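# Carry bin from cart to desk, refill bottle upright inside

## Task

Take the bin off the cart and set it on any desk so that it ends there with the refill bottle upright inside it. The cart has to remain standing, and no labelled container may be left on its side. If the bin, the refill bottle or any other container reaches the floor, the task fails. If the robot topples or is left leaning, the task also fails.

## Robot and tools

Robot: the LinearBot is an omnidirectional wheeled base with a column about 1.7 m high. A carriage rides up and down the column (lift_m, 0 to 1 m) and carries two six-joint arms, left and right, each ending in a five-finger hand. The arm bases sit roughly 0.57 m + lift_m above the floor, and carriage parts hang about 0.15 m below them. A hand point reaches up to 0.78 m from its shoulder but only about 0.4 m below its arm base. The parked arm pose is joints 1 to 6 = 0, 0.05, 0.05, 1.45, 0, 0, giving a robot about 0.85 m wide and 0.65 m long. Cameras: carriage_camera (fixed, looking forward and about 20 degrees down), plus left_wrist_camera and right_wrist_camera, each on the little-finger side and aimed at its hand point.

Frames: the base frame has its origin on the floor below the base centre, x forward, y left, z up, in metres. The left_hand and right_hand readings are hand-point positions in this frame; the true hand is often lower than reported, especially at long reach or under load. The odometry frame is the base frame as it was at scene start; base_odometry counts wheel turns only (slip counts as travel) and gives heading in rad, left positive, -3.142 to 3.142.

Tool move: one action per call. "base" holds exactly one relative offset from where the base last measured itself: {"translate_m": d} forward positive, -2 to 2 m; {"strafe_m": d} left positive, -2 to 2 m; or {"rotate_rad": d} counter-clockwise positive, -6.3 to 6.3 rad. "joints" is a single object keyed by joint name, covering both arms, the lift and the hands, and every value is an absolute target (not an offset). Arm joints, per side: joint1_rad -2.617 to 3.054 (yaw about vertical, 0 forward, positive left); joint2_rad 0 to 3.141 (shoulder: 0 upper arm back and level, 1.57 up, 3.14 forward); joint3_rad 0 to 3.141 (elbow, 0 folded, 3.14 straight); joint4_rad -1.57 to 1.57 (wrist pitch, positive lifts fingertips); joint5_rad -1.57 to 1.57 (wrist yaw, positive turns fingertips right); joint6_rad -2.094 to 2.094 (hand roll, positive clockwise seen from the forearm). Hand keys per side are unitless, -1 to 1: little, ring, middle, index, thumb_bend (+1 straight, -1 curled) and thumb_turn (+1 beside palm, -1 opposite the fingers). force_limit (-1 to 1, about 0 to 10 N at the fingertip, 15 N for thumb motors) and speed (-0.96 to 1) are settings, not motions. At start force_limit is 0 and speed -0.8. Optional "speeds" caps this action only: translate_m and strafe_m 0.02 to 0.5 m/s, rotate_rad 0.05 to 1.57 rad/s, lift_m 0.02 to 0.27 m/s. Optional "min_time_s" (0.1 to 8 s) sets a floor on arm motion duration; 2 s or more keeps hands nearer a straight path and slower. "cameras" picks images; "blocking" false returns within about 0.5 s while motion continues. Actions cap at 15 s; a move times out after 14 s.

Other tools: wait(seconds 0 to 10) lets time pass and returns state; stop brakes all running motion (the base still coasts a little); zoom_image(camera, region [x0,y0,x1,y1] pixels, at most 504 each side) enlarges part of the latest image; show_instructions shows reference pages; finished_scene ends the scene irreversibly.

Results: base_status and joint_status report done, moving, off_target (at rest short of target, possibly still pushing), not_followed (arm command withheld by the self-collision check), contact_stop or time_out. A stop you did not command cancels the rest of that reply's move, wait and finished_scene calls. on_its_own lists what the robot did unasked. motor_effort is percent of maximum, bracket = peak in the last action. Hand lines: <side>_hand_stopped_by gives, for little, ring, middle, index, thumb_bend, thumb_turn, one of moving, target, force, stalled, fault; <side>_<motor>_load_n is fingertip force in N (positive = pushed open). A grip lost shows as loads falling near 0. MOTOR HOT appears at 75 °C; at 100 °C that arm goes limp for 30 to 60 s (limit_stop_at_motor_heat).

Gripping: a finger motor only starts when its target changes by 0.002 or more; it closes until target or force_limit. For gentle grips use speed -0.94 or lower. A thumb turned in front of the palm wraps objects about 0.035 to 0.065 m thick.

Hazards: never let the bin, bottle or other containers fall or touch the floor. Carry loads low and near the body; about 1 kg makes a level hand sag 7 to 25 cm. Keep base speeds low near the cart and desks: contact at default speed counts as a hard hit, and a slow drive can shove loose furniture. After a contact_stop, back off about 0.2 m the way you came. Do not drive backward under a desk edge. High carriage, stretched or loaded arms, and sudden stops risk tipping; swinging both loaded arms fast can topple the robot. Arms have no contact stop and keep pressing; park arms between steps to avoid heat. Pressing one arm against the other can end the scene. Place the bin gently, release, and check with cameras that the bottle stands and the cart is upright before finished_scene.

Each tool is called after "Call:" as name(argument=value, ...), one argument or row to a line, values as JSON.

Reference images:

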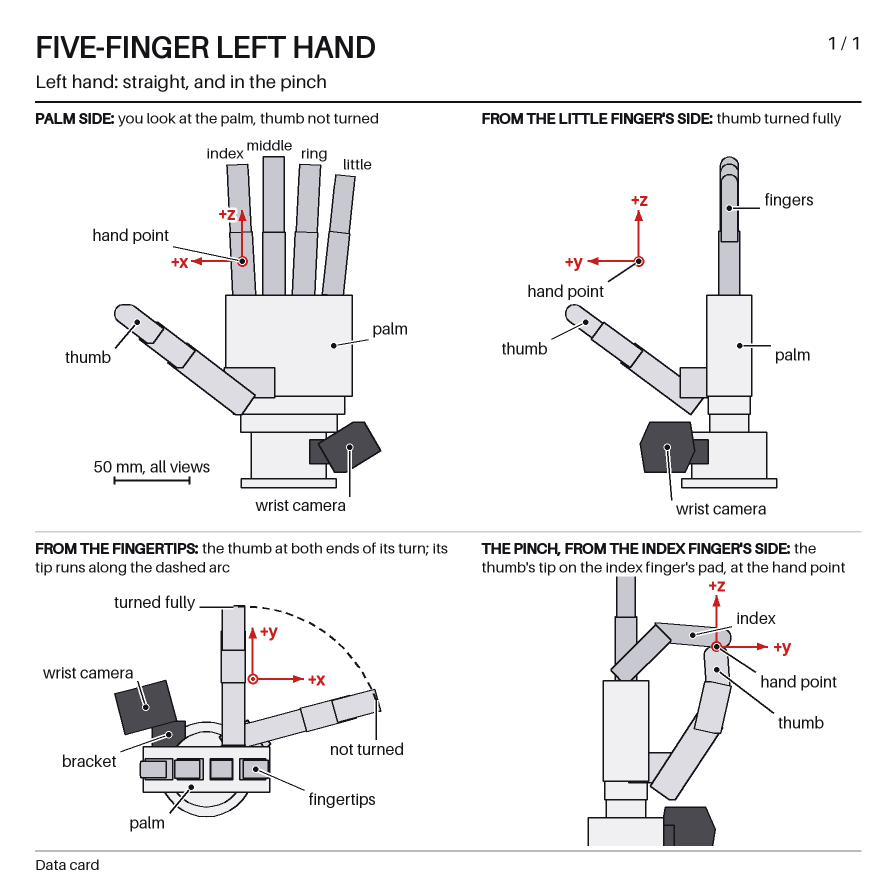

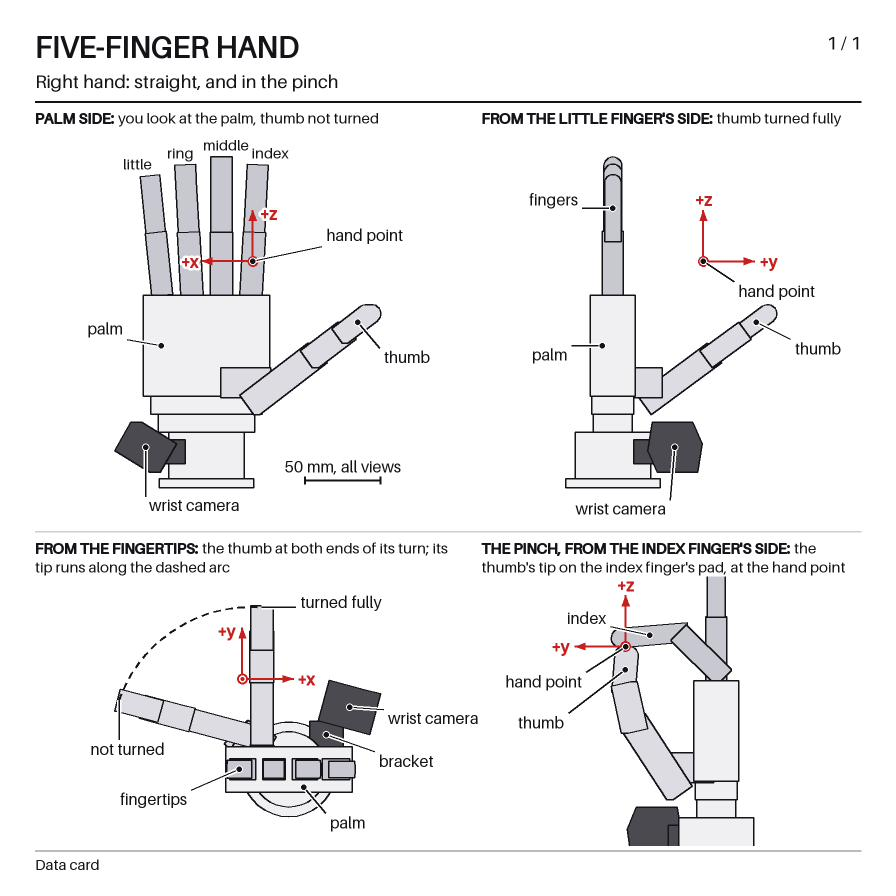

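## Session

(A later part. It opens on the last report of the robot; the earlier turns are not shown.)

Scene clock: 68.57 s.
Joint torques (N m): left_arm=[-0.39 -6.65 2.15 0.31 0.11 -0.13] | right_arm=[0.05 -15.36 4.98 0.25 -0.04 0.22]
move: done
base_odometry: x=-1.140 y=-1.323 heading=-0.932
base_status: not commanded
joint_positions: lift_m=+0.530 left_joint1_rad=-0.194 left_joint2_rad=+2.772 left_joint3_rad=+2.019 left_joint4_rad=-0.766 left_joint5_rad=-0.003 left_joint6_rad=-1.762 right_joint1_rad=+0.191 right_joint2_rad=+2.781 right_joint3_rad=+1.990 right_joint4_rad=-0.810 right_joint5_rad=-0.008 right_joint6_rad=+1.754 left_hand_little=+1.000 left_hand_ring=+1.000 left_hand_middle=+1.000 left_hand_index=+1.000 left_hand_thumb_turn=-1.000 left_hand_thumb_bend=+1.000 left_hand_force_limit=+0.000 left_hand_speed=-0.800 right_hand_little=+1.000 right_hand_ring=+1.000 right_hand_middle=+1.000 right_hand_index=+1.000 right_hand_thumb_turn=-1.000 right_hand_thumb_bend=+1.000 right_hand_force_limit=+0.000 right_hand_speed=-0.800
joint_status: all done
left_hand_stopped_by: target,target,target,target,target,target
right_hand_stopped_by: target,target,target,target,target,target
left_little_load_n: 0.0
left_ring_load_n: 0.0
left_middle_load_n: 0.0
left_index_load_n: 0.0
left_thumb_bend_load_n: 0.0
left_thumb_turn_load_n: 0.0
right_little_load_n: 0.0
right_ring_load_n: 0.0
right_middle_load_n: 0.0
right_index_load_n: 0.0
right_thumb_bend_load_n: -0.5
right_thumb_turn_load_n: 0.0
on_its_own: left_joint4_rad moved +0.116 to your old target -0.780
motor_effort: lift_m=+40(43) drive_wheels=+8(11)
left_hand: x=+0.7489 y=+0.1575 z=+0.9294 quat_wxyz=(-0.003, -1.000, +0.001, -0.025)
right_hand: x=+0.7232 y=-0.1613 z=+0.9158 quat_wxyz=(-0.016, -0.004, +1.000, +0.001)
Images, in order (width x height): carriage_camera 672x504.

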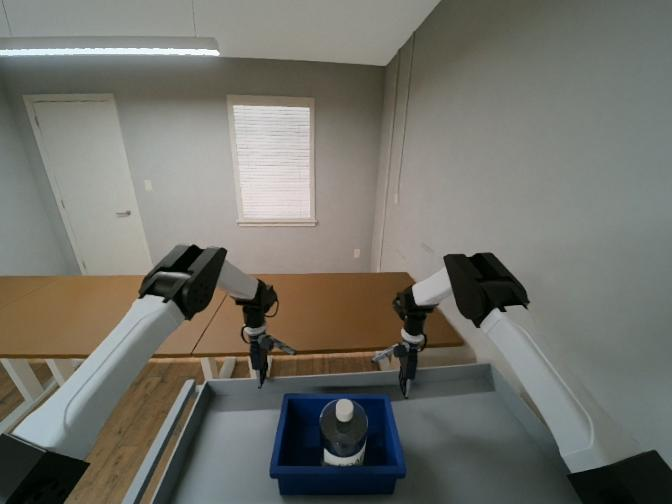

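Call:
move(
  joints={"lift_m": 0.62},
  speeds={"lift_m": 0.15},
)

Call:
move(
  base={"translate_m": -0.1},
  speeds={"translate_m": 0.1},
)

Call:
move(
  joints={"left_joint1_rad": -0.318, "left_joint2_rad": 2.72, "left_joint3_rad": 1.78, "left_joint4_rad": -0.652, "left_joint6_rad": -1.888, "right_joint1_rad": 0.272, "right_joint2_rad": 2.70, "right_joint3_rad": 1.78, "right_joint4_rad": -0.652, "right_joint6_rad": 1.842},
  min_time_s=2,
  cameras=["all"],
)

Scene clock: 71.57 s.
Joint torques (N m): left_arm=[-0.34 -9.62 3.71 0.24 0.11 -0.13] | right_arm=[0.02 -14.5 5.22 0.2 -0.04 0.22]
move: done
base_odometry: x=-1.140 y=-1.323 heading=-0.932
base_status: not commanded
joint_positions: lift_m=+0.620 left_joint1_rad=-0.194 left_joint2_rad=+2.811 left_joint3_rad=+1.995 left_joint4_rad=-0.776 left_joint5_rad=-0.003 left_joint6_rad=-1.762 right_joint1_rad=+0.191 right_joint2_rad=+2.772 right_joint3_rad=+1.989 right_joint4_rad=-0.806 right_joint5_rad=-0.008 right_joint6_rad=+1.754 left_hand_little=+1.000 left_hand_ring=+1.000 left_hand_middle=+1.000 left_hand_index=+1.000 left_hand_thumb_turn=-1.000 left_hand_thumb_bend=+1.000 left_hand_force_limit=+0.000 left_hand_speed=-0.800 right_hand_little=+1.000 right_hand_ring=+1.000 right_hand_middle=+1.000 right_hand_index=+1.000 right_hand_thumb_turn=-1.000 right_hand_thumb_bend=+1.000 right_hand_force_limit=+0.000 right_hand_speed=-0.800
joint_status: all done
left_hand_stopped_by: target,target,target,target,target,target
right_hand_stopped_by: target,target,target,target,target,target
left_little_load_n: 0.0
left_ring_load_n: 0.0
left_middle_load_n: 0.0
left_index_load_n: 0.0
left_thumb_bend_load_n: 0.0
left_thumb_turn_load_n: 0.0
right_little_load_n: 0.0
right_ring_load_n: 0.0
right_middle_load_n: 0.0
right_index_load_n: 0.0
right_thumb_bend_load_n: 0.0
right_thumb_turn_load_n: 0.0
motor_effort: lift_m=+41(49) drive_wheels=+11(13)
left_hand: x=+0.7252 y=+0.1622 z=+0.9925 quat_wxyz=(+0.003, -1.000, +0.001, +0.010)
right_hand: x=+0.7261 y=-0.1608 z=+1.0097 quat_wxyz=(-0.010, -0.004, +1.000, +0.002)
pictures: none

Scene clock: 73.37 s.
Joint torques (N m): left_arm=[-0.35 -9.62 3.7 0.24 0.11 -0.13] | right_arm=[0.12 -14.6 5.19 0.23 -0.05 0.22]
move: done
base_odometry: x=-1.200 y=-1.243 heading=-0.932
base_status: done
joint_positions: lift_m=+0.620 left_joint1_rad=-0.194 left_joint2_rad=+2.811 left_joint3_rad=+1.995 left_joint4_rad=-0.777 left_joint5_rad=-0.003 left_joint6_rad=-1.762 right_joint1_rad=+0.191 right_joint2_rad=+2.772 right_joint3_rad=+1.989 right_joint4_rad=-0.805 right_joint5_rad=-0.008 right_joint6_rad=+1.754 left_hand_little=+1.000 left_hand_ring=+1.000 left_hand_middle=+1.000 left_hand_index=+1.000 left_hand_thumb_turn=-1.000 left_hand_thumb_bend=+1.000 left_hand_force_limit=+0.000 left_hand_speed=-0.800 right_hand_little=+1.000 right_hand_ring=+1.000 right_hand_middle=+1.000 right_hand_index=+1.000 right_hand_thumb_turn=-1.000 right_hand_thumb_bend=+1.000 right_hand_force_limit=+0.000 right_hand_speed=-0.800
joint_status: not commanded
left_hand_stopped_by: target,target,target,target,target,target
right_hand_stopped_by: target,target,target,target,target,target
left_little_load_n: 0.0
left_ring_load_n: 0.5
left_middle_load_n: 0.0
left_index_load_n: 0.0
left_thumb_bend_load_n: 0.0
left_thumb_turn_load_n: 0.0
right_little_load_n: 0.0
right_ring_load_n: 0.0
right_middle_load_n: 0.0
right_index_load_n: 0.0
right_thumb_bend_load_n: 0.0
right_thumb_turn_load_n: 0.0
motor_effort: lift_m=+41(41) drive_wheels=-4(15)
left_hand: x=+0.7250 y=+0.1620 z=+0.9925 quat_wxyz=(+0.004, -1.000, +0.002, +0.011)
right_hand: x=+0.7266 y=-0.1607 z=+1.0098 quat_wxyz=(-0.009, -0.004, +1.000, +0.002)
pictures: none

Scene clock: 75.67 s.
Joint torques (N m): left_arm=[-0.42 -14.52 2.78 0.3 0.11 -0.14] | right_arm=[0.06 -15.39 4.07 0.28 -0.04 0.2]
move: done
base_odometry: x=-1.200 y=-1.243 heading=-0.932
base_status: not commanded
joint_positions: lift_m=+0.620 left_joint1_rad=-0.314 left_joint2_rad=+2.771 left_joint3_rad=+1.791 left_joint4_rad=-0.667 left_joint5_rad=-0.003 left_joint6_rad=-1.881 right_joint1_rad=+0.266 right_joint2_rad=+2.734 right_joint3_rad=+1.789 right_joint4_rad=-0.662 right_joint5_rad=-0.008 right_joint6_rad=+1.828 left_hand_little=+1.000 left_hand_ring=+1.000 left_hand_middle=+1.000 left_hand_index=+1.000 left_hand_thumb_turn=-1.000 left_hand_thumb_bend=+1.000 left_hand_force_limit=+0.000 left_hand_speed=-0.800 right_hand_little=+1.000 right_hand_ring=+1.000 right_hand_middle=+1.000 right_hand_index=+1.000 right_hand_thumb_turn=-1.000 right_hand_thumb_bend=+1.000 right_hand_force_limit=+0.000 right_hand_speed=-0.800
joint_status: all done
left_hand_stopped_by: target,target,target,target,target,target
right_hand_stopped_by: target,target,target,target,target,target
left_little_load_n: 0.0
left_ring_load_n: 0.0
left_middle_load_n: 0.0
left_index_load_n: 0.0
left_thumb_bend_load_n: 0.0
left_thumb_turn_load_n: 0.0
right_little_load_n: 0.0
right_ring_load_n: 0.0
right_middle_load_n: 0.0
right_index_load_n: 0.0
right_thumb_bend_load_n: 0.0
right_thumb_turn_load_n: 0.0
motor_effort: lift_m=+41(41) drive_wheels=+2(8)
left_hand: x=+0.6693 y=+0.1203 z=+0.9678 quat_wxyz=(+0.013, -0.999, +0.002, +0.036)
right_hand: x=+0.6869 y=-0.1343 z=+0.9856 quat_wxyz=(-0.018, -0.004, +1.000, -0.001)
pictures: carriage_camera, left_wrist_camera, right_wrist_camera
Images, in order (width x height): carriage_camera 672x504, left_wrist_camera 672x504, right_wrist_camera 672x504.

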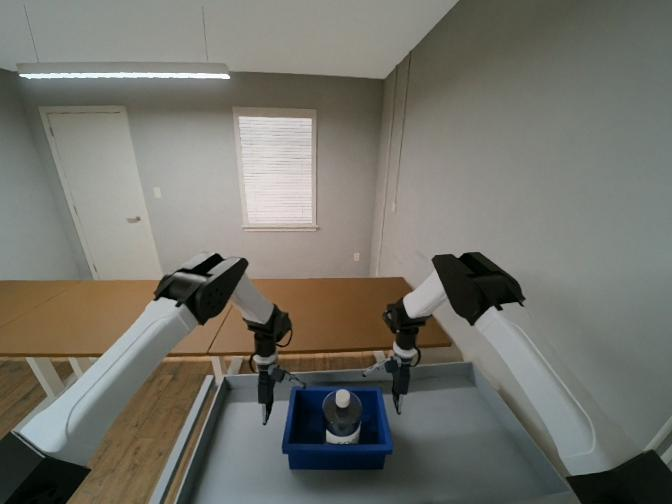

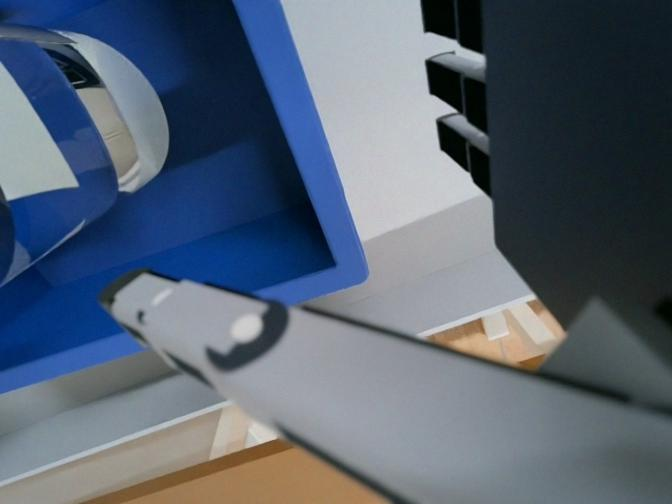

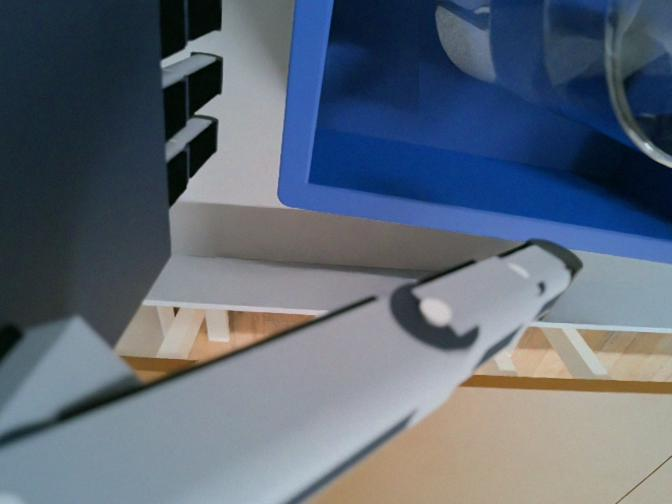

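Call:
zoom_image(
  camera="carriage_camera",
  region=[240, 340, 440, 490],
)

Scaled by 2.520.

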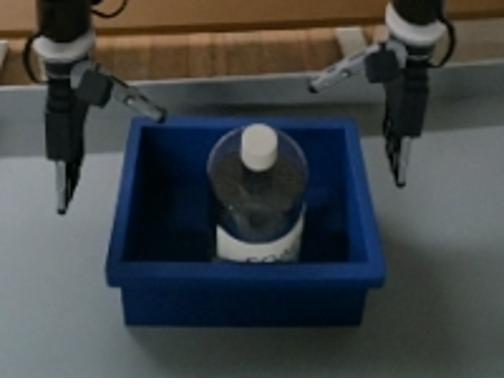

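Call:
move(
  joints={"left_joint1_rad": -0.338, "left_joint2_rad": 2.69, "left_joint4_rad": -0.61, "left_joint6_rad": -1.908, "right_joint1_rad": 0.252, "right_joint4_rad": -0.64, "right_joint6_rad": 1.822},
  min_time_s=1,
)

Call:
move(
  joints={"lift_m": 0.56},
  speeds={"lift_m": 0.08},
  cameras=["all"],
)

Call:
zoom_image(
  camera="carriage_camera",
  region=[240, 340, 440, 490],
)

Scene clock: 78.83 s.
Joint torques (N m): left_arm=[-0.42 -14.63 2.99 0.48 0.11 -0.14] | right_arm=[-0.8 -15.54 4.1 0.31 -0.04 0]
Motor temperatures (°C): left_arm=[32 37 37 39 30 32] | right_arm=[33 47 37 35 30 33]
move: done
base_odometry: x=-1.200 y=-1.243 heading=-0.932
base_status: not commanded
joint_positions: lift_m=+0.620 left_joint1_rad=-0.334 left_joint2_rad=+2.741 left_joint3_rad=+1.791 left_joint4_rad=-0.625 left_joint5_rad=-0.003 left_joint6_rad=-1.901 right_joint1_rad=+0.257 right_joint2_rad=+2.734 right_joint3_rad=+1.789 right_joint4_rad=-0.649 right_joint5_rad=-0.008 right_joint6_rad=+1.828 left_hand_little=+1.000 left_hand_ring=+1.000 left_hand_middle=+1.000 left_hand_index=+1.000 left_hand_thumb_turn=-1.000 left_hand_thumb_bend=+1.000 left_hand_force_limit=+0.000 left_hand_speed=-0.800 right_hand_little=+1.000 right_hand_ring=+1.000 right_hand_middle=+1.000 right_hand_index=+1.000 right_hand_thumb_turn=-1.000 right_hand_thumb_bend=+1.000 right_hand_force_limit=+0.000 right_hand_speed=-0.800
joint_status: all done
left_hand_stopped_by: target,target,target,target,target,target
right_hand_stopped_by: target,target,target,target,target,target
left_little_load_n: 0.0
left_ring_load_n: 0.0
left_middle_load_n: 0.0
left_index_load_n: 0.0
left_thumb_bend_load_n: 0.0
left_thumb_turn_load_n: 0.0
right_little_load_n: 0.0
right_ring_load_n: 0.0
right_middle_load_n: 0.0
right_index_load_n: 0.0
right_thumb_bend_load_n: 0.0
right_thumb_turn_load_n: 0.0
motor_effort: lift_m=+41(41) drive_wheels=-4(6)
left_hand: x=+0.6869 y=+0.1050 z=+0.9836 quat_wxyz=(+0.002, -1.000, +0.002, +0.001)
right_hand: x=+0.6918 y=-0.1376 z=+0.9861 quat_wxyz=(-0.012, +0.000, +1.000, +0.001)
pictures: none

Scene clock: 80.00 s.
Joint torques (N m): left_arm=[-0.4 -13.91 3.29 0.42 0.11 -0.14] | right_arm=[-0.77 -14.64 4.45 0.28 -0.04 0.02]
move: done
base_odometry: x=-1.200 y=-1.243 heading=-0.932
base_status: not commanded
joint_positions: lift_m=+0.560 left_joint1_rad=-0.334 left_joint2_rad=+2.732 left_joint3_rad=+1.788 left_joint4_rad=-0.617 left_joint5_rad=-0.003 left_joint6_rad=-1.901 right_joint1_rad=+0.257 right_joint2_rad=+2.724 right_joint3_rad=+1.786 right_joint4_rad=-0.644 right_joint5_rad=-0.008 right_joint6_rad=+1.828 left_hand_little=+1.000 left_hand_ring=+1.000 left_hand_middle=+1.000 left_hand_index=+1.000 left_hand_thumb_turn=-1.000 left_hand_thumb_bend=+1.000 left_hand_force_limit=+0.000 left_hand_speed=-0.800 right_hand_little=+1.000 right_hand_ring=+1.000 right_hand_middle=+1.000 right_hand_index=+1.000 right_hand_thumb_turn=-1.000 right_hand_thumb_bend=+1.000 right_hand_force_limit=+0.000 right_hand_speed=-0.800
joint_status: all done
left_hand_stopped_by: target,target,target,target,target,target
right_hand_stopped_by: target,target,target,target,target,target
left_little_load_n: 0.0
left_ring_load_n: 0.0
left_middle_load_n: 0.0
left_index_load_n: 0.0
left_thumb_bend_load_n: 0.0
left_thumb_turn_load_n: 0.0
right_little_load_n: 0.0
right_ring_load_n: 0.0
right_middle_load_n: 0.0
right_index_load_n: 0.0
right_thumb_bend_load_n: 0.0
right_thumb_turn_load_n: 0.0
motor_effort: lift_m=+43(47) drive_wheels=-1(7)
left_hand: x=+0.6904 y=+0.1038 z=+0.9275 quat_wxyz=(+0.000, -1.000, +0.002, -0.005)
right_hand: x=+0.6949 y=-0.1368 z=+0.9298 quat_wxyz=(-0.007, +0.000, +1.000, +0.002)
pictures: carriage_camera, left_wrist_camera, right_wrist_camera
Images, in order (width x height): carriage_camera 672x504, left_wrist_camera 672x504, right_wrist_camera 672x504.

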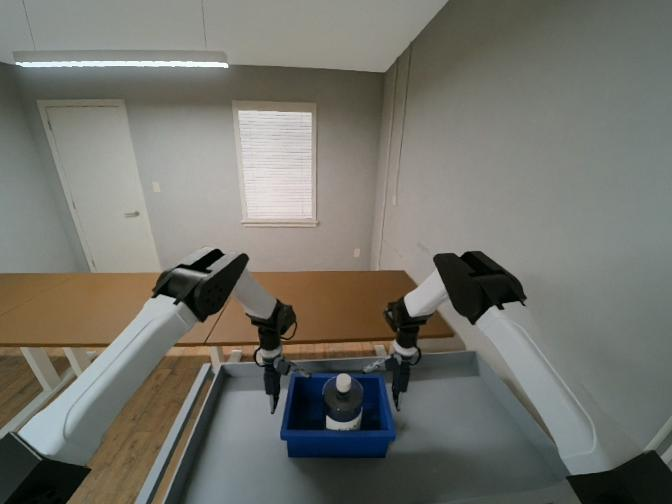

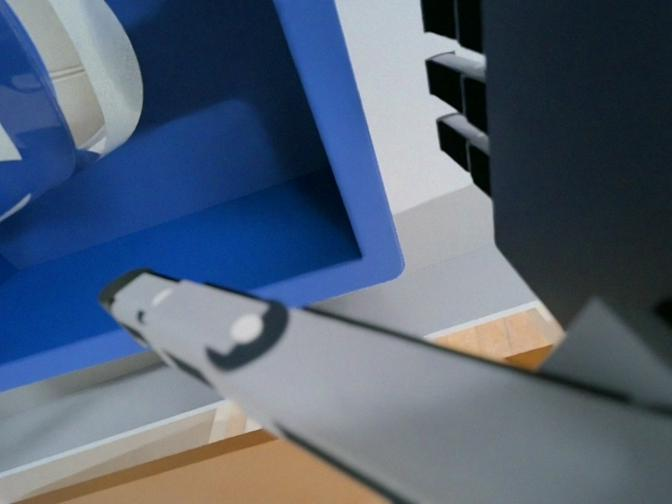

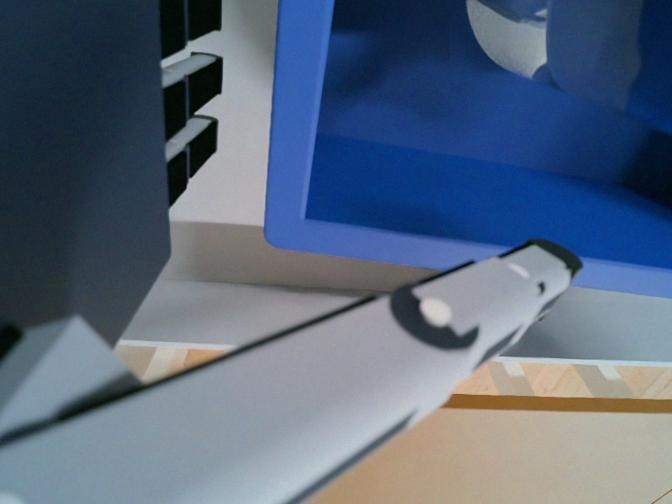

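Scaled by 2.520.

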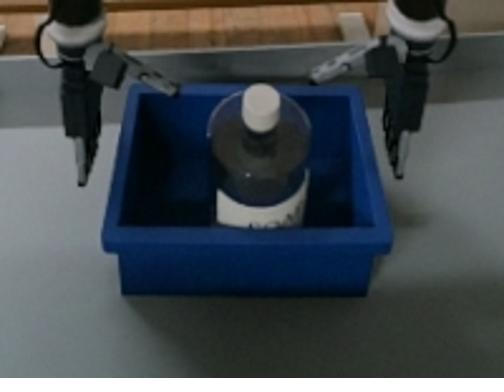

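Call:
move(
  joints={"left_joint1_rad": -0.32, "left_joint6_rad": -1.892, "right_joint1_rad": 0.225, "right_joint6_rad": 1.795},
  min_time_s=1,
)

Call:
move(
  joints={"lift_m": 0.525},
  speeds={"lift_m": 0.06},
  cameras=["all"],
)

Call:
zoom_image(
  camera="carriage_camera",
  region=[240, 340, 440, 490],
)

Scene clock: 82.00 s.
Joint torques (N m): left_arm=[0.27 -13.91 3.26 0.42 0.11 -0.02] | right_arm=[-0.81 -14.64 4.46 0.29 -0.04 -0.07]
move: done
base_odometry: x=-1.200 y=-1.243 heading=-0.932
base_status: not commanded
joint_positions: lift_m=+0.560 left_joint1_rad=-0.324 left_joint2_rad=+2.732 left_joint3_rad=+1.788 left_joint4_rad=-0.617 left_joint5_rad=-0.003 left_joint6_rad=-1.898 right_joint1_rad=+0.230 right_joint2_rad=+2.724 right_joint3_rad=+1.786 right_joint4_rad=-0.644 right_joint5_rad=-0.008 right_joint6_rad=+1.809 left_hand_little=+1.000 left_hand_ring=+1.000 left_hand_middle=+1.000 left_hand_index=+1.000 left_hand_thumb_turn=-1.000 left_hand_thumb_bend=+1.000 left_hand_force_limit=+0.000 left_hand_speed=-0.800 right_hand_little=+1.000 right_hand_ring=+1.000 right_hand_middle=+1.000 right_hand_index=+1.000 right_hand_thumb_turn=-1.000 right_hand_thumb_bend=+1.000 right_hand_force_limit=+0.000 right_hand_speed=-0.800
joint_status: all done
left_hand_stopped_by: target,target,target,target,target,target
right_hand_stopped_by: target,target,target,target,target,target
left_little_load_n: 0.0
left_ring_load_n: 0.0
left_middle_load_n: 0.0
left_index_load_n: 0.0
left_thumb_bend_load_n: 0.0
left_thumb_turn_load_n: 0.0
right_little_load_n: 0.0
right_ring_load_n: 0.0
right_middle_load_n: 0.0
right_index_load_n: 0.0
right_thumb_bend_load_n: 0.0
right_thumb_turn_load_n: 0.0
motor_effort: lift_m=+43(43) drive_wheels=+4(6)
left_hand: x=+0.6923 y=+0.1083 z=+0.9275 quat_wxyz=(+0.000, -1.000, -0.001, -0.005)
right_hand: x=+0.6983 y=-0.1489 z=+0.9298 quat_wxyz=(-0.006, +0.004, +1.000, +0.003)
pictures: none

Scene clock: 82.93 s.
Joint torques (N m): left_arm=[0.24 -13.72 3.38 0.42 0.11 -0.02] | right_arm=[-0.77 -14.38 4.57 0.29 -0.04 -0.07]
move: done
base_odometry: x=-1.200 y=-1.243 heading=-0.932
base_status: not commanded
joint_positions: lift_m=+0.525 left_joint1_rad=-0.324 left_joint2_rad=+2.729 left_joint3_rad=+1.787 left_joint4_rad=-0.614 left_joint5_rad=-0.003 left_joint6_rad=-1.897 right_joint1_rad=+0.230 right_joint2_rad=+2.722 right_joint3_rad=+1.785 right_joint4_rad=-0.642 right_joint5_rad=-0.008 right_joint6_rad=+1.808 left_hand_little=+1.000 left_hand_ring=+1.000 left_hand_middle=+1.000 left_hand_index=+1.000 left_hand_thumb_turn=-1.000 left_hand_thumb_bend=+1.000 left_hand_force_limit=+0.000 left_hand_speed=-0.800 right_hand_little=+1.000 right_hand_ring=+1.000 right_hand_middle=+1.000 right_hand_index=+1.000 right_hand_thumb_turn=-1.000 right_hand_thumb_bend=+1.000 right_hand_force_limit=+0.000 right_hand_speed=-0.800
joint_status: all done
left_hand_stopped_by: target,target,target,target,target,target
right_hand_stopped_by: target,target,target,target,target,target
left_little_load_n: 0.0
left_ring_load_n: 0.0
left_middle_load_n: 0.0
left_index_load_n: 0.5
left_thumb_bend_load_n: 0.0
left_thumb_turn_load_n: 0.0
right_little_load_n: 0.0
right_ring_load_n: 0.0
right_middle_load_n: 0.0
right_index_load_n: 0.0
right_thumb_bend_load_n: 0.0
right_thumb_turn_load_n: 0.0
motor_effort: lift_m=+43(45) drive_wheels=+2(6)
left_hand: x=+0.6936 y=+0.1080 z=+0.8939 quat_wxyz=(-0.001, -1.000, -0.001, -0.007)
right_hand: x=+0.6993 y=-0.1487 z=+0.8960 quat_wxyz=(-0.005, +0.004, +1.000, +0.003)
pictures: carriage_camera, left_wrist_camera, right_wrist_camera
Images, in order (width x height): carriage_camera 672x504, left_wrist_camera 672x504, right_wrist_camera 672x504.

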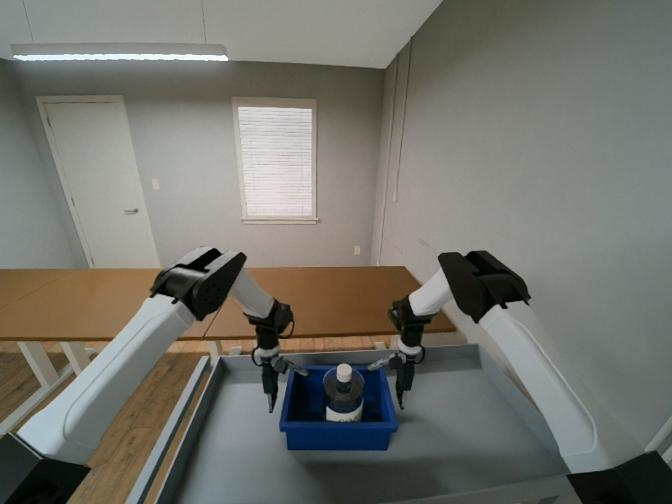

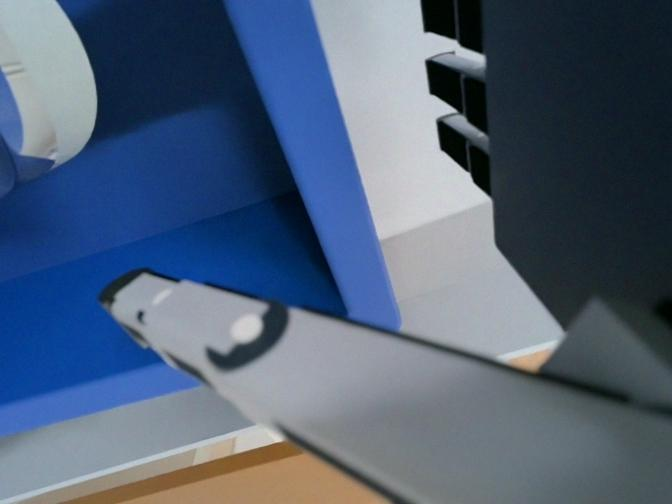

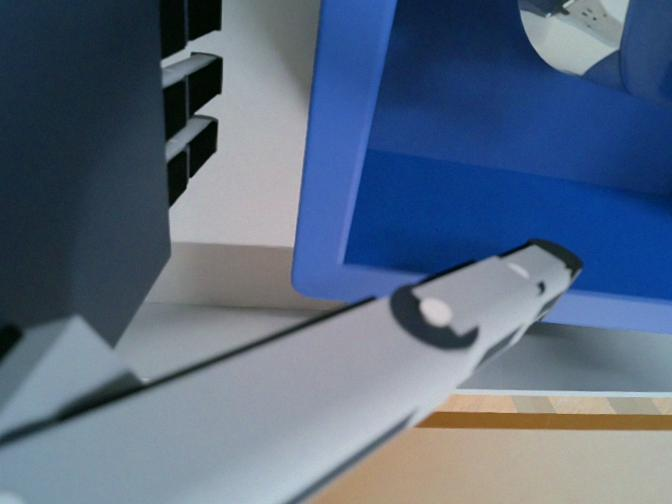

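Scaled by 2.520.

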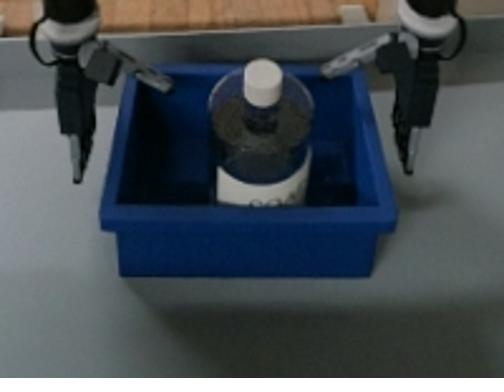

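Call:
move(
  joints={"lift_m": 0.5},
  speeds={"lift_m": 0.05},
  cameras=["all"],
)

Call:
zoom_image(
  camera="carriage_camera",
  region=[240, 340, 440, 490],
)

Scene clock: 84.27 s.
Joint torques (N m): left_arm=[0.23 -13.65 3.43 0.4 0.11 -0.02] | right_arm=[-0.76 -14.22 4.66 0.26 -0.04 -0.07]
move: done
base_odometry: x=-1.200 y=-1.243 heading=-0.932
base_status: not commanded
joint_positions: lift_m=+0.500 left_joint1_rad=-0.324 left_joint2_rad=+2.728 left_joint3_rad=+1.787 left_joint4_rad=-0.612 left_joint5_rad=-0.003 left_joint6_rad=-1.897 right_joint1_rad=+0.230 right_joint2_rad=+2.720 right_joint3_rad=+1.784 right_joint4_rad=-0.640 right_joint5_rad=-0.008 right_joint6_rad=+1.808 left_hand_little=+1.000 left_hand_ring=+1.000 left_hand_middle=+1.000 left_hand_index=+1.000 left_hand_thumb_turn=-1.000 left_hand_thumb_bend=+1.000 left_hand_force_limit=+0.000 left_hand_speed=-0.800 right_hand_little=+1.000 right_hand_ring=+1.000 right_hand_middle=+1.000 right_hand_index=+1.000 right_hand_thumb_turn=-1.000 right_hand_thumb_bend=+1.000 right_hand_force_limit=+0.000 right_hand_speed=-0.800
joint_status: all done
left_hand_stopped_by: target,target,target,target,target,target
right_hand_stopped_by: target,target,target,target,target,target
left_little_load_n: 0.0
left_ring_load_n: 0.0
left_middle_load_n: 0.0
left_index_load_n: 0.0
left_thumb_bend_load_n: 0.0
left_thumb_turn_load_n: 0.0
right_little_load_n: 0.0
right_ring_load_n: 0.0
right_middle_load_n: 0.0
right_index_load_n: 0.0
right_thumb_bend_load_n: 0.0
right_thumb_turn_load_n: 0.0
motor_effort: lift_m=+43(45) drive_wheels=+2(7)
left_hand: x=+0.6944 y=+0.1077 z=+0.8692 quat_wxyz=(-0.001, -1.000, -0.001, -0.009)
right_hand: x=+0.6997 y=-0.1486 z=+0.8716 quat_wxyz=(-0.004, +0.004, +1.000, +0.003)
pictures: carriage_camera, left_wrist_camera, right_wrist_camera
Images, in order (width x height): carriage_camera 672x504, left_wrist_camera 672x504, right_wrist_camera 672x504.

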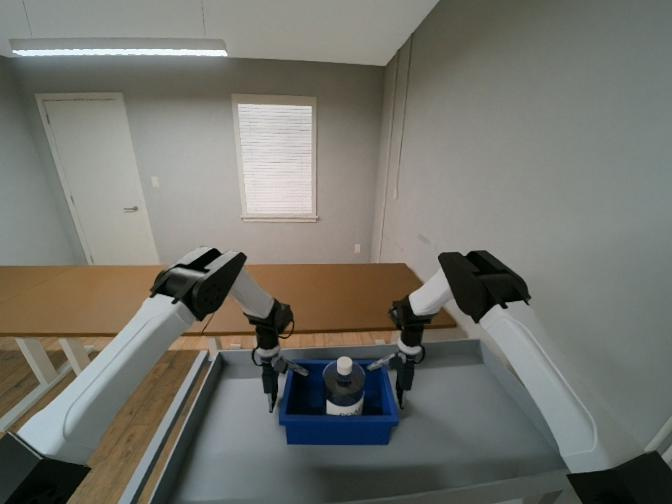

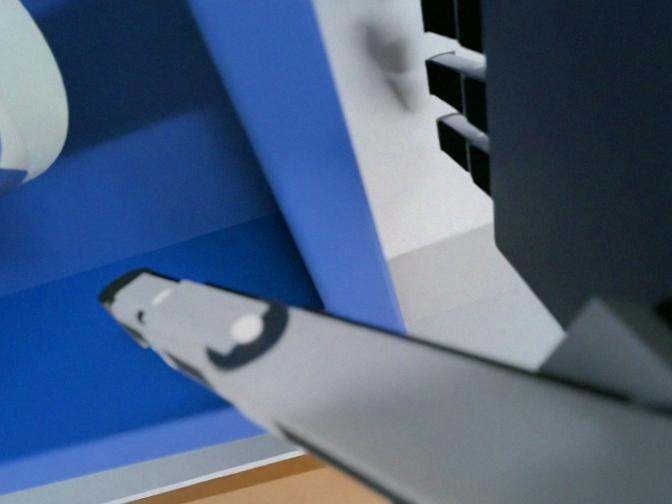

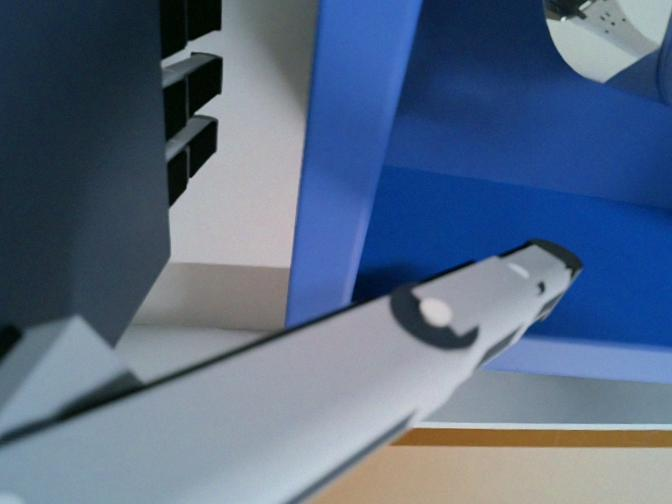

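Scaled by 2.520.

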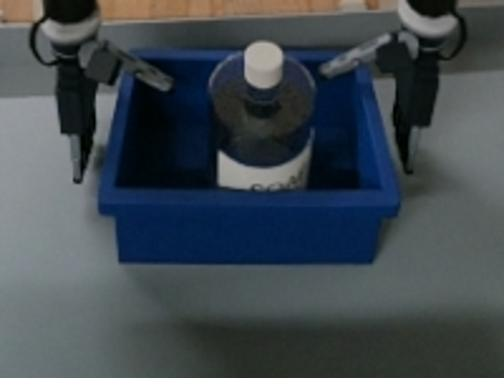

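Call:
move(
  joints={"lift_m": 0.49, "left_hand_little": 0.3, "left_hand_ring": 0.3, "left_hand_middle": 0.3, "left_hand_index": 0.3, "left_hand_thumb_bend": 0.4, "right_hand_little": 0.3, "right_hand_ring": 0.3, "right_hand_middle": 0.3, "right_hand_index": 0.3, "right_hand_thumb_bend": 0.4},
  speeds={"lift_m": 0.05},
  cameras=["all"],
)

Call:
zoom_image(
  camera="carriage_camera",
  region=[240, 340, 440, 490],
)

Scene clock: 87.23 s.
Joint torques (N m): left_arm=[0.64 -13.22 3.4 0.4 0.33 -0.06] | right_arm=[-0.83 -14.09 4.82 0.26 -0.05 -0.03]
move: off_target
base_odometry: x=-1.200 y=-1.243 heading=-0.932
base_status: not commanded
joint_positions: lift_m=+0.490 left_joint1_rad=-0.328 left_joint2_rad=+2.722 left_joint3_rad=+1.787 left_joint4_rad=-0.611 left_joint5_rad=-0.025 left_joint6_rad=-1.894 right_joint1_rad=+0.230 right_joint2_rad=+2.718 right_joint3_rad=+1.783 right_joint4_rad=-0.640 right_joint5_rad=-0.007 right_joint6_rad=+1.806 left_hand_little=+0.300 left_hand_ring=+0.300 left_hand_middle=+0.302 left_hand_index=+1.000 left_hand_thumb_turn=-1.000 left_hand_thumb_bend=+0.405 left_hand_force_limit=+0.000 left_hand_speed=-0.800 right_hand_little=+0.300 right_hand_ring=+0.300 right_hand_middle=+0.300 right_hand_index=+0.300 right_hand_thumb_turn=-1.000 right_hand_thumb_bend=+0.401 right_hand_force_limit=+0.000 right_hand_speed=-0.800
joint_status: left_hand_index off_target (ended at +1.000, target +0.300); the others done
left_hand_stopped_by: target,target,force,fault,target,target
right_hand_stopped_by: target,target,target,target,target,target
left_little_load_n: 0.0
left_ring_load_n: 0.0
left_middle_load_n: 12.5
left_index_load_n: 0.0
left_thumb_bend_load_n: 5.5
left_thumb_turn_load_n: 5.5
right_little_load_n: 0.0
right_ring_load_n: 0.0
right_middle_load_n: 2.0
right_index_load_n: 0.0
right_thumb_bend_load_n: 2.0
right_thumb_turn_load_n: 0.5
motor_effort: lift_m=+42(44) drive_wheels=+3(6)
left_hand: x=+0.6966 y=+0.1088 z=+0.8613 quat_wxyz=(+0.008, -1.000, +0.002, -0.015)
right_hand: x=+0.6998 y=-0.1486 z=+0.8622 quat_wxyz=(-0.003, +0.002, +1.000, +0.003)
pictures: carriage_camera, left_wrist_camera, right_wrist_camera
Images, in order (width x height): carriage_camera 672x504, left_wrist_camera 672x504, right_wrist_camera 672x504.

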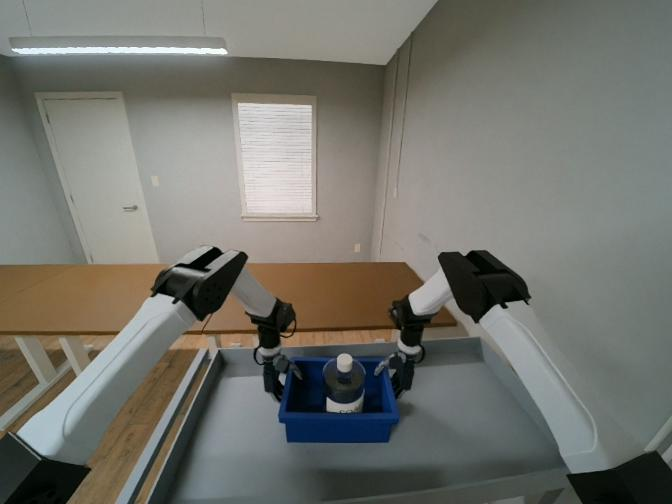

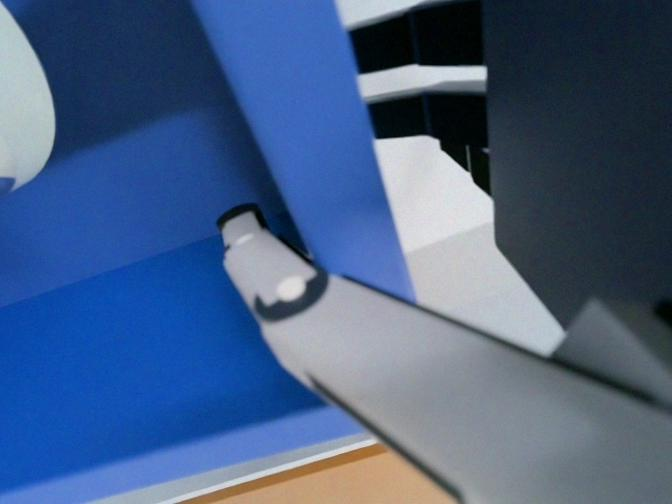

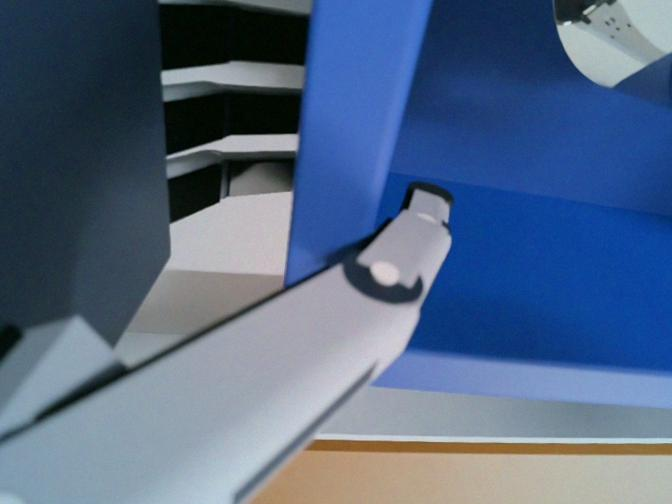

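Scaled by 2.520.

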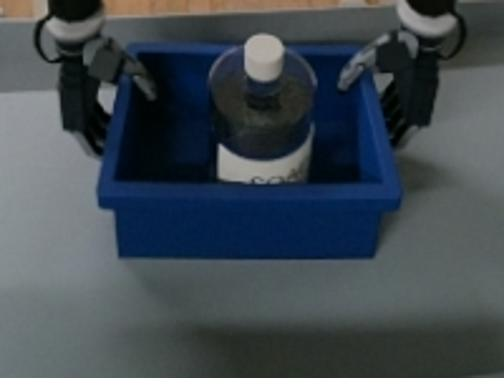

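Call:
move(
  joints={"left_hand_speed": -0.92, "right_hand_speed": -0.92, "left_hand_force_limit": 0.2, "right_hand_force_limit": 0.2, "left_hand_little": -0.2, "left_hand_ring": -0.2, "left_hand_middle": -0.2, "left_hand_thumb_bend": -0.2, "right_hand_little": -0.2, "right_hand_ring": -0.2, "right_hand_middle": -0.2, "right_hand_index": -0.2, "right_hand_thumb_bend": -0.2},
  cameras=["all"],
)

Call:
zoom_image(
  camera="carriage_camera",
  region=[240, 340, 440, 490],
)

Scene clock: 90.60 s.
Joint torques (N m): left_arm=[1.39 -12.96 3.41 0.41 0.53 -0.24] | right_arm=[-0.94 -13.87 4.85 0.24 -0.18 0.21]
move: off_target
base_odometry: x=-1.200 y=-1.243 heading=-0.932
base_status: not commanded
joint_positions: lift_m=+0.490 left_joint1_rad=-0.337 left_joint2_rad=+2.719 left_joint3_rad=+1.787 left_joint4_rad=-0.611 left_joint5_rad=-0.046 left_joint6_rad=-1.876 right_joint1_rad=+0.232 right_joint2_rad=+2.716 right_joint3_rad=+1.783 right_joint4_rad=-0.636 right_joint5_rad=+0.007 right_joint6_rad=+1.782 left_hand_little=+0.018 left_hand_ring=+0.220 left_hand_middle=+0.302 left_hand_index=+1.000 left_hand_thumb_turn=-1.000 left_hand_thumb_bend=+0.281 left_hand_force_limit=+0.200 left_hand_speed=-0.920 right_hand_little=+0.040 right_hand_ring=+0.212 right_hand_middle=+0.287 right_hand_index=+0.183 right_hand_thumb_turn=-1.000 right_hand_thumb_bend=+0.346 right_hand_force_limit=+0.200 right_hand_speed=-0.920
joint_status: left_hand_little off_target (ended at +0.018, target -0.200); left_hand_ring off_target (ended at +0.220, target -0.200); left_hand_middle off_target (ended at +0.302, target -0.200); left_hand_thumb_bend off_target (ended at +0.281, target -0.200); right_hand_little off_target (ended at +0.040, target -0.200); right_hand_ring off_target (ended at +0.212, target -0.200); right_hand_middle off_target (ended at +0.287, target -0.200); right_hand_index off_target (ended at +0.183, target -0.200); right_hand_thumb_bend off_target (ended at +0.346, target -0.200); the others done
left_hand_stopped_by: force,force,force,fault,force,target
right_hand_stopped_by: force,force,force,force,force,target
left_little_load_n: 6.0
left_ring_load_n: 2.0
left_middle_load_n: 11.0
left_index_load_n: 0.0
left_thumb_bend_load_n: 8.0
left_thumb_turn_load_n: 9.0
right_little_load_n: 6.0
right_ring_load_n: 0.5
right_middle_load_n: 0.5
right_index_load_n: 5.0
right_thumb_bend_load_n: 9.0
right_thumb_turn_load_n: 3.5
motor_effort: lift_m=+42(42) drive_wheels=+2(7)
left_hand: x=+0.6960 y=+0.1079 z=+0.8618 quat_wxyz=(+0.018, -1.000, +0.016, -0.020)
right_hand: x=+0.7003 y=-0.1492 z=+0.8625 quat_wxyz=(+0.001, -0.010, +1.000, -0.003)
pictures: carriage_camera, left_wrist_camera, right_wrist_camera
Images, in order (width x height): carriage_camera 672x504, left_wrist_camera 672x504, right_wrist_camera 672x504.

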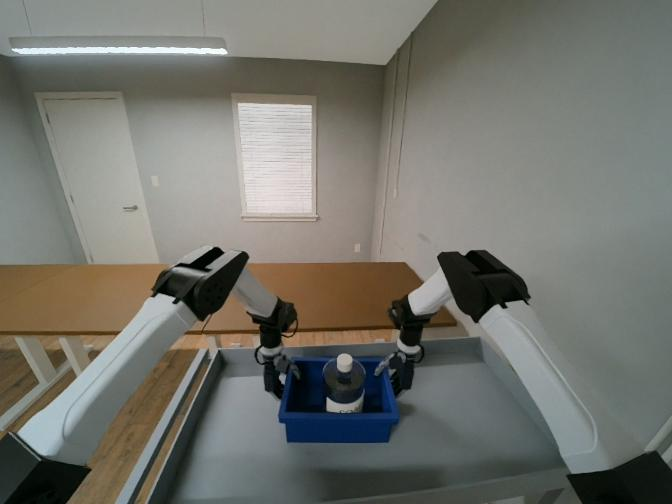

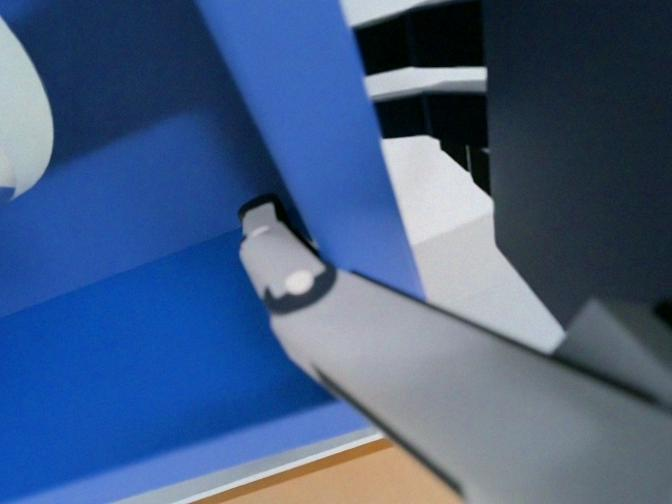

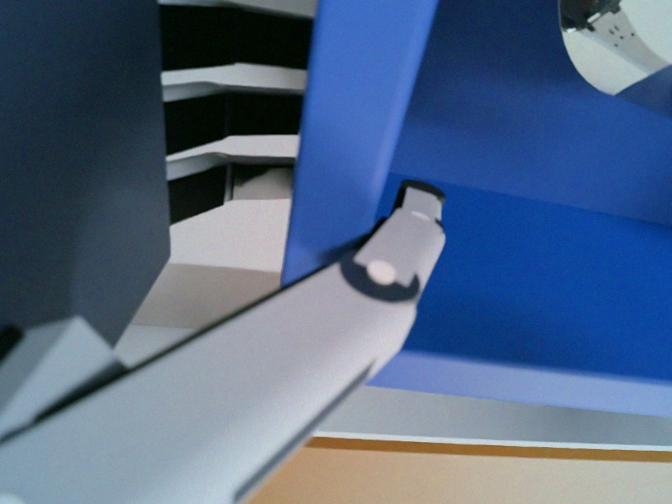

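Scaled by 2.520.

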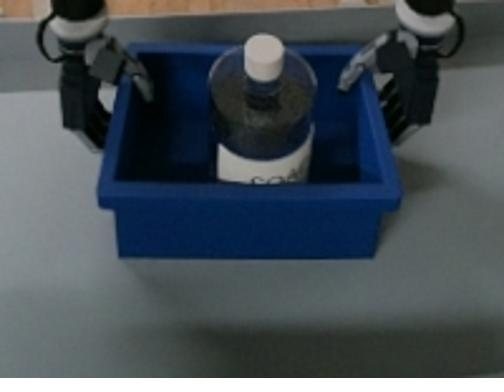

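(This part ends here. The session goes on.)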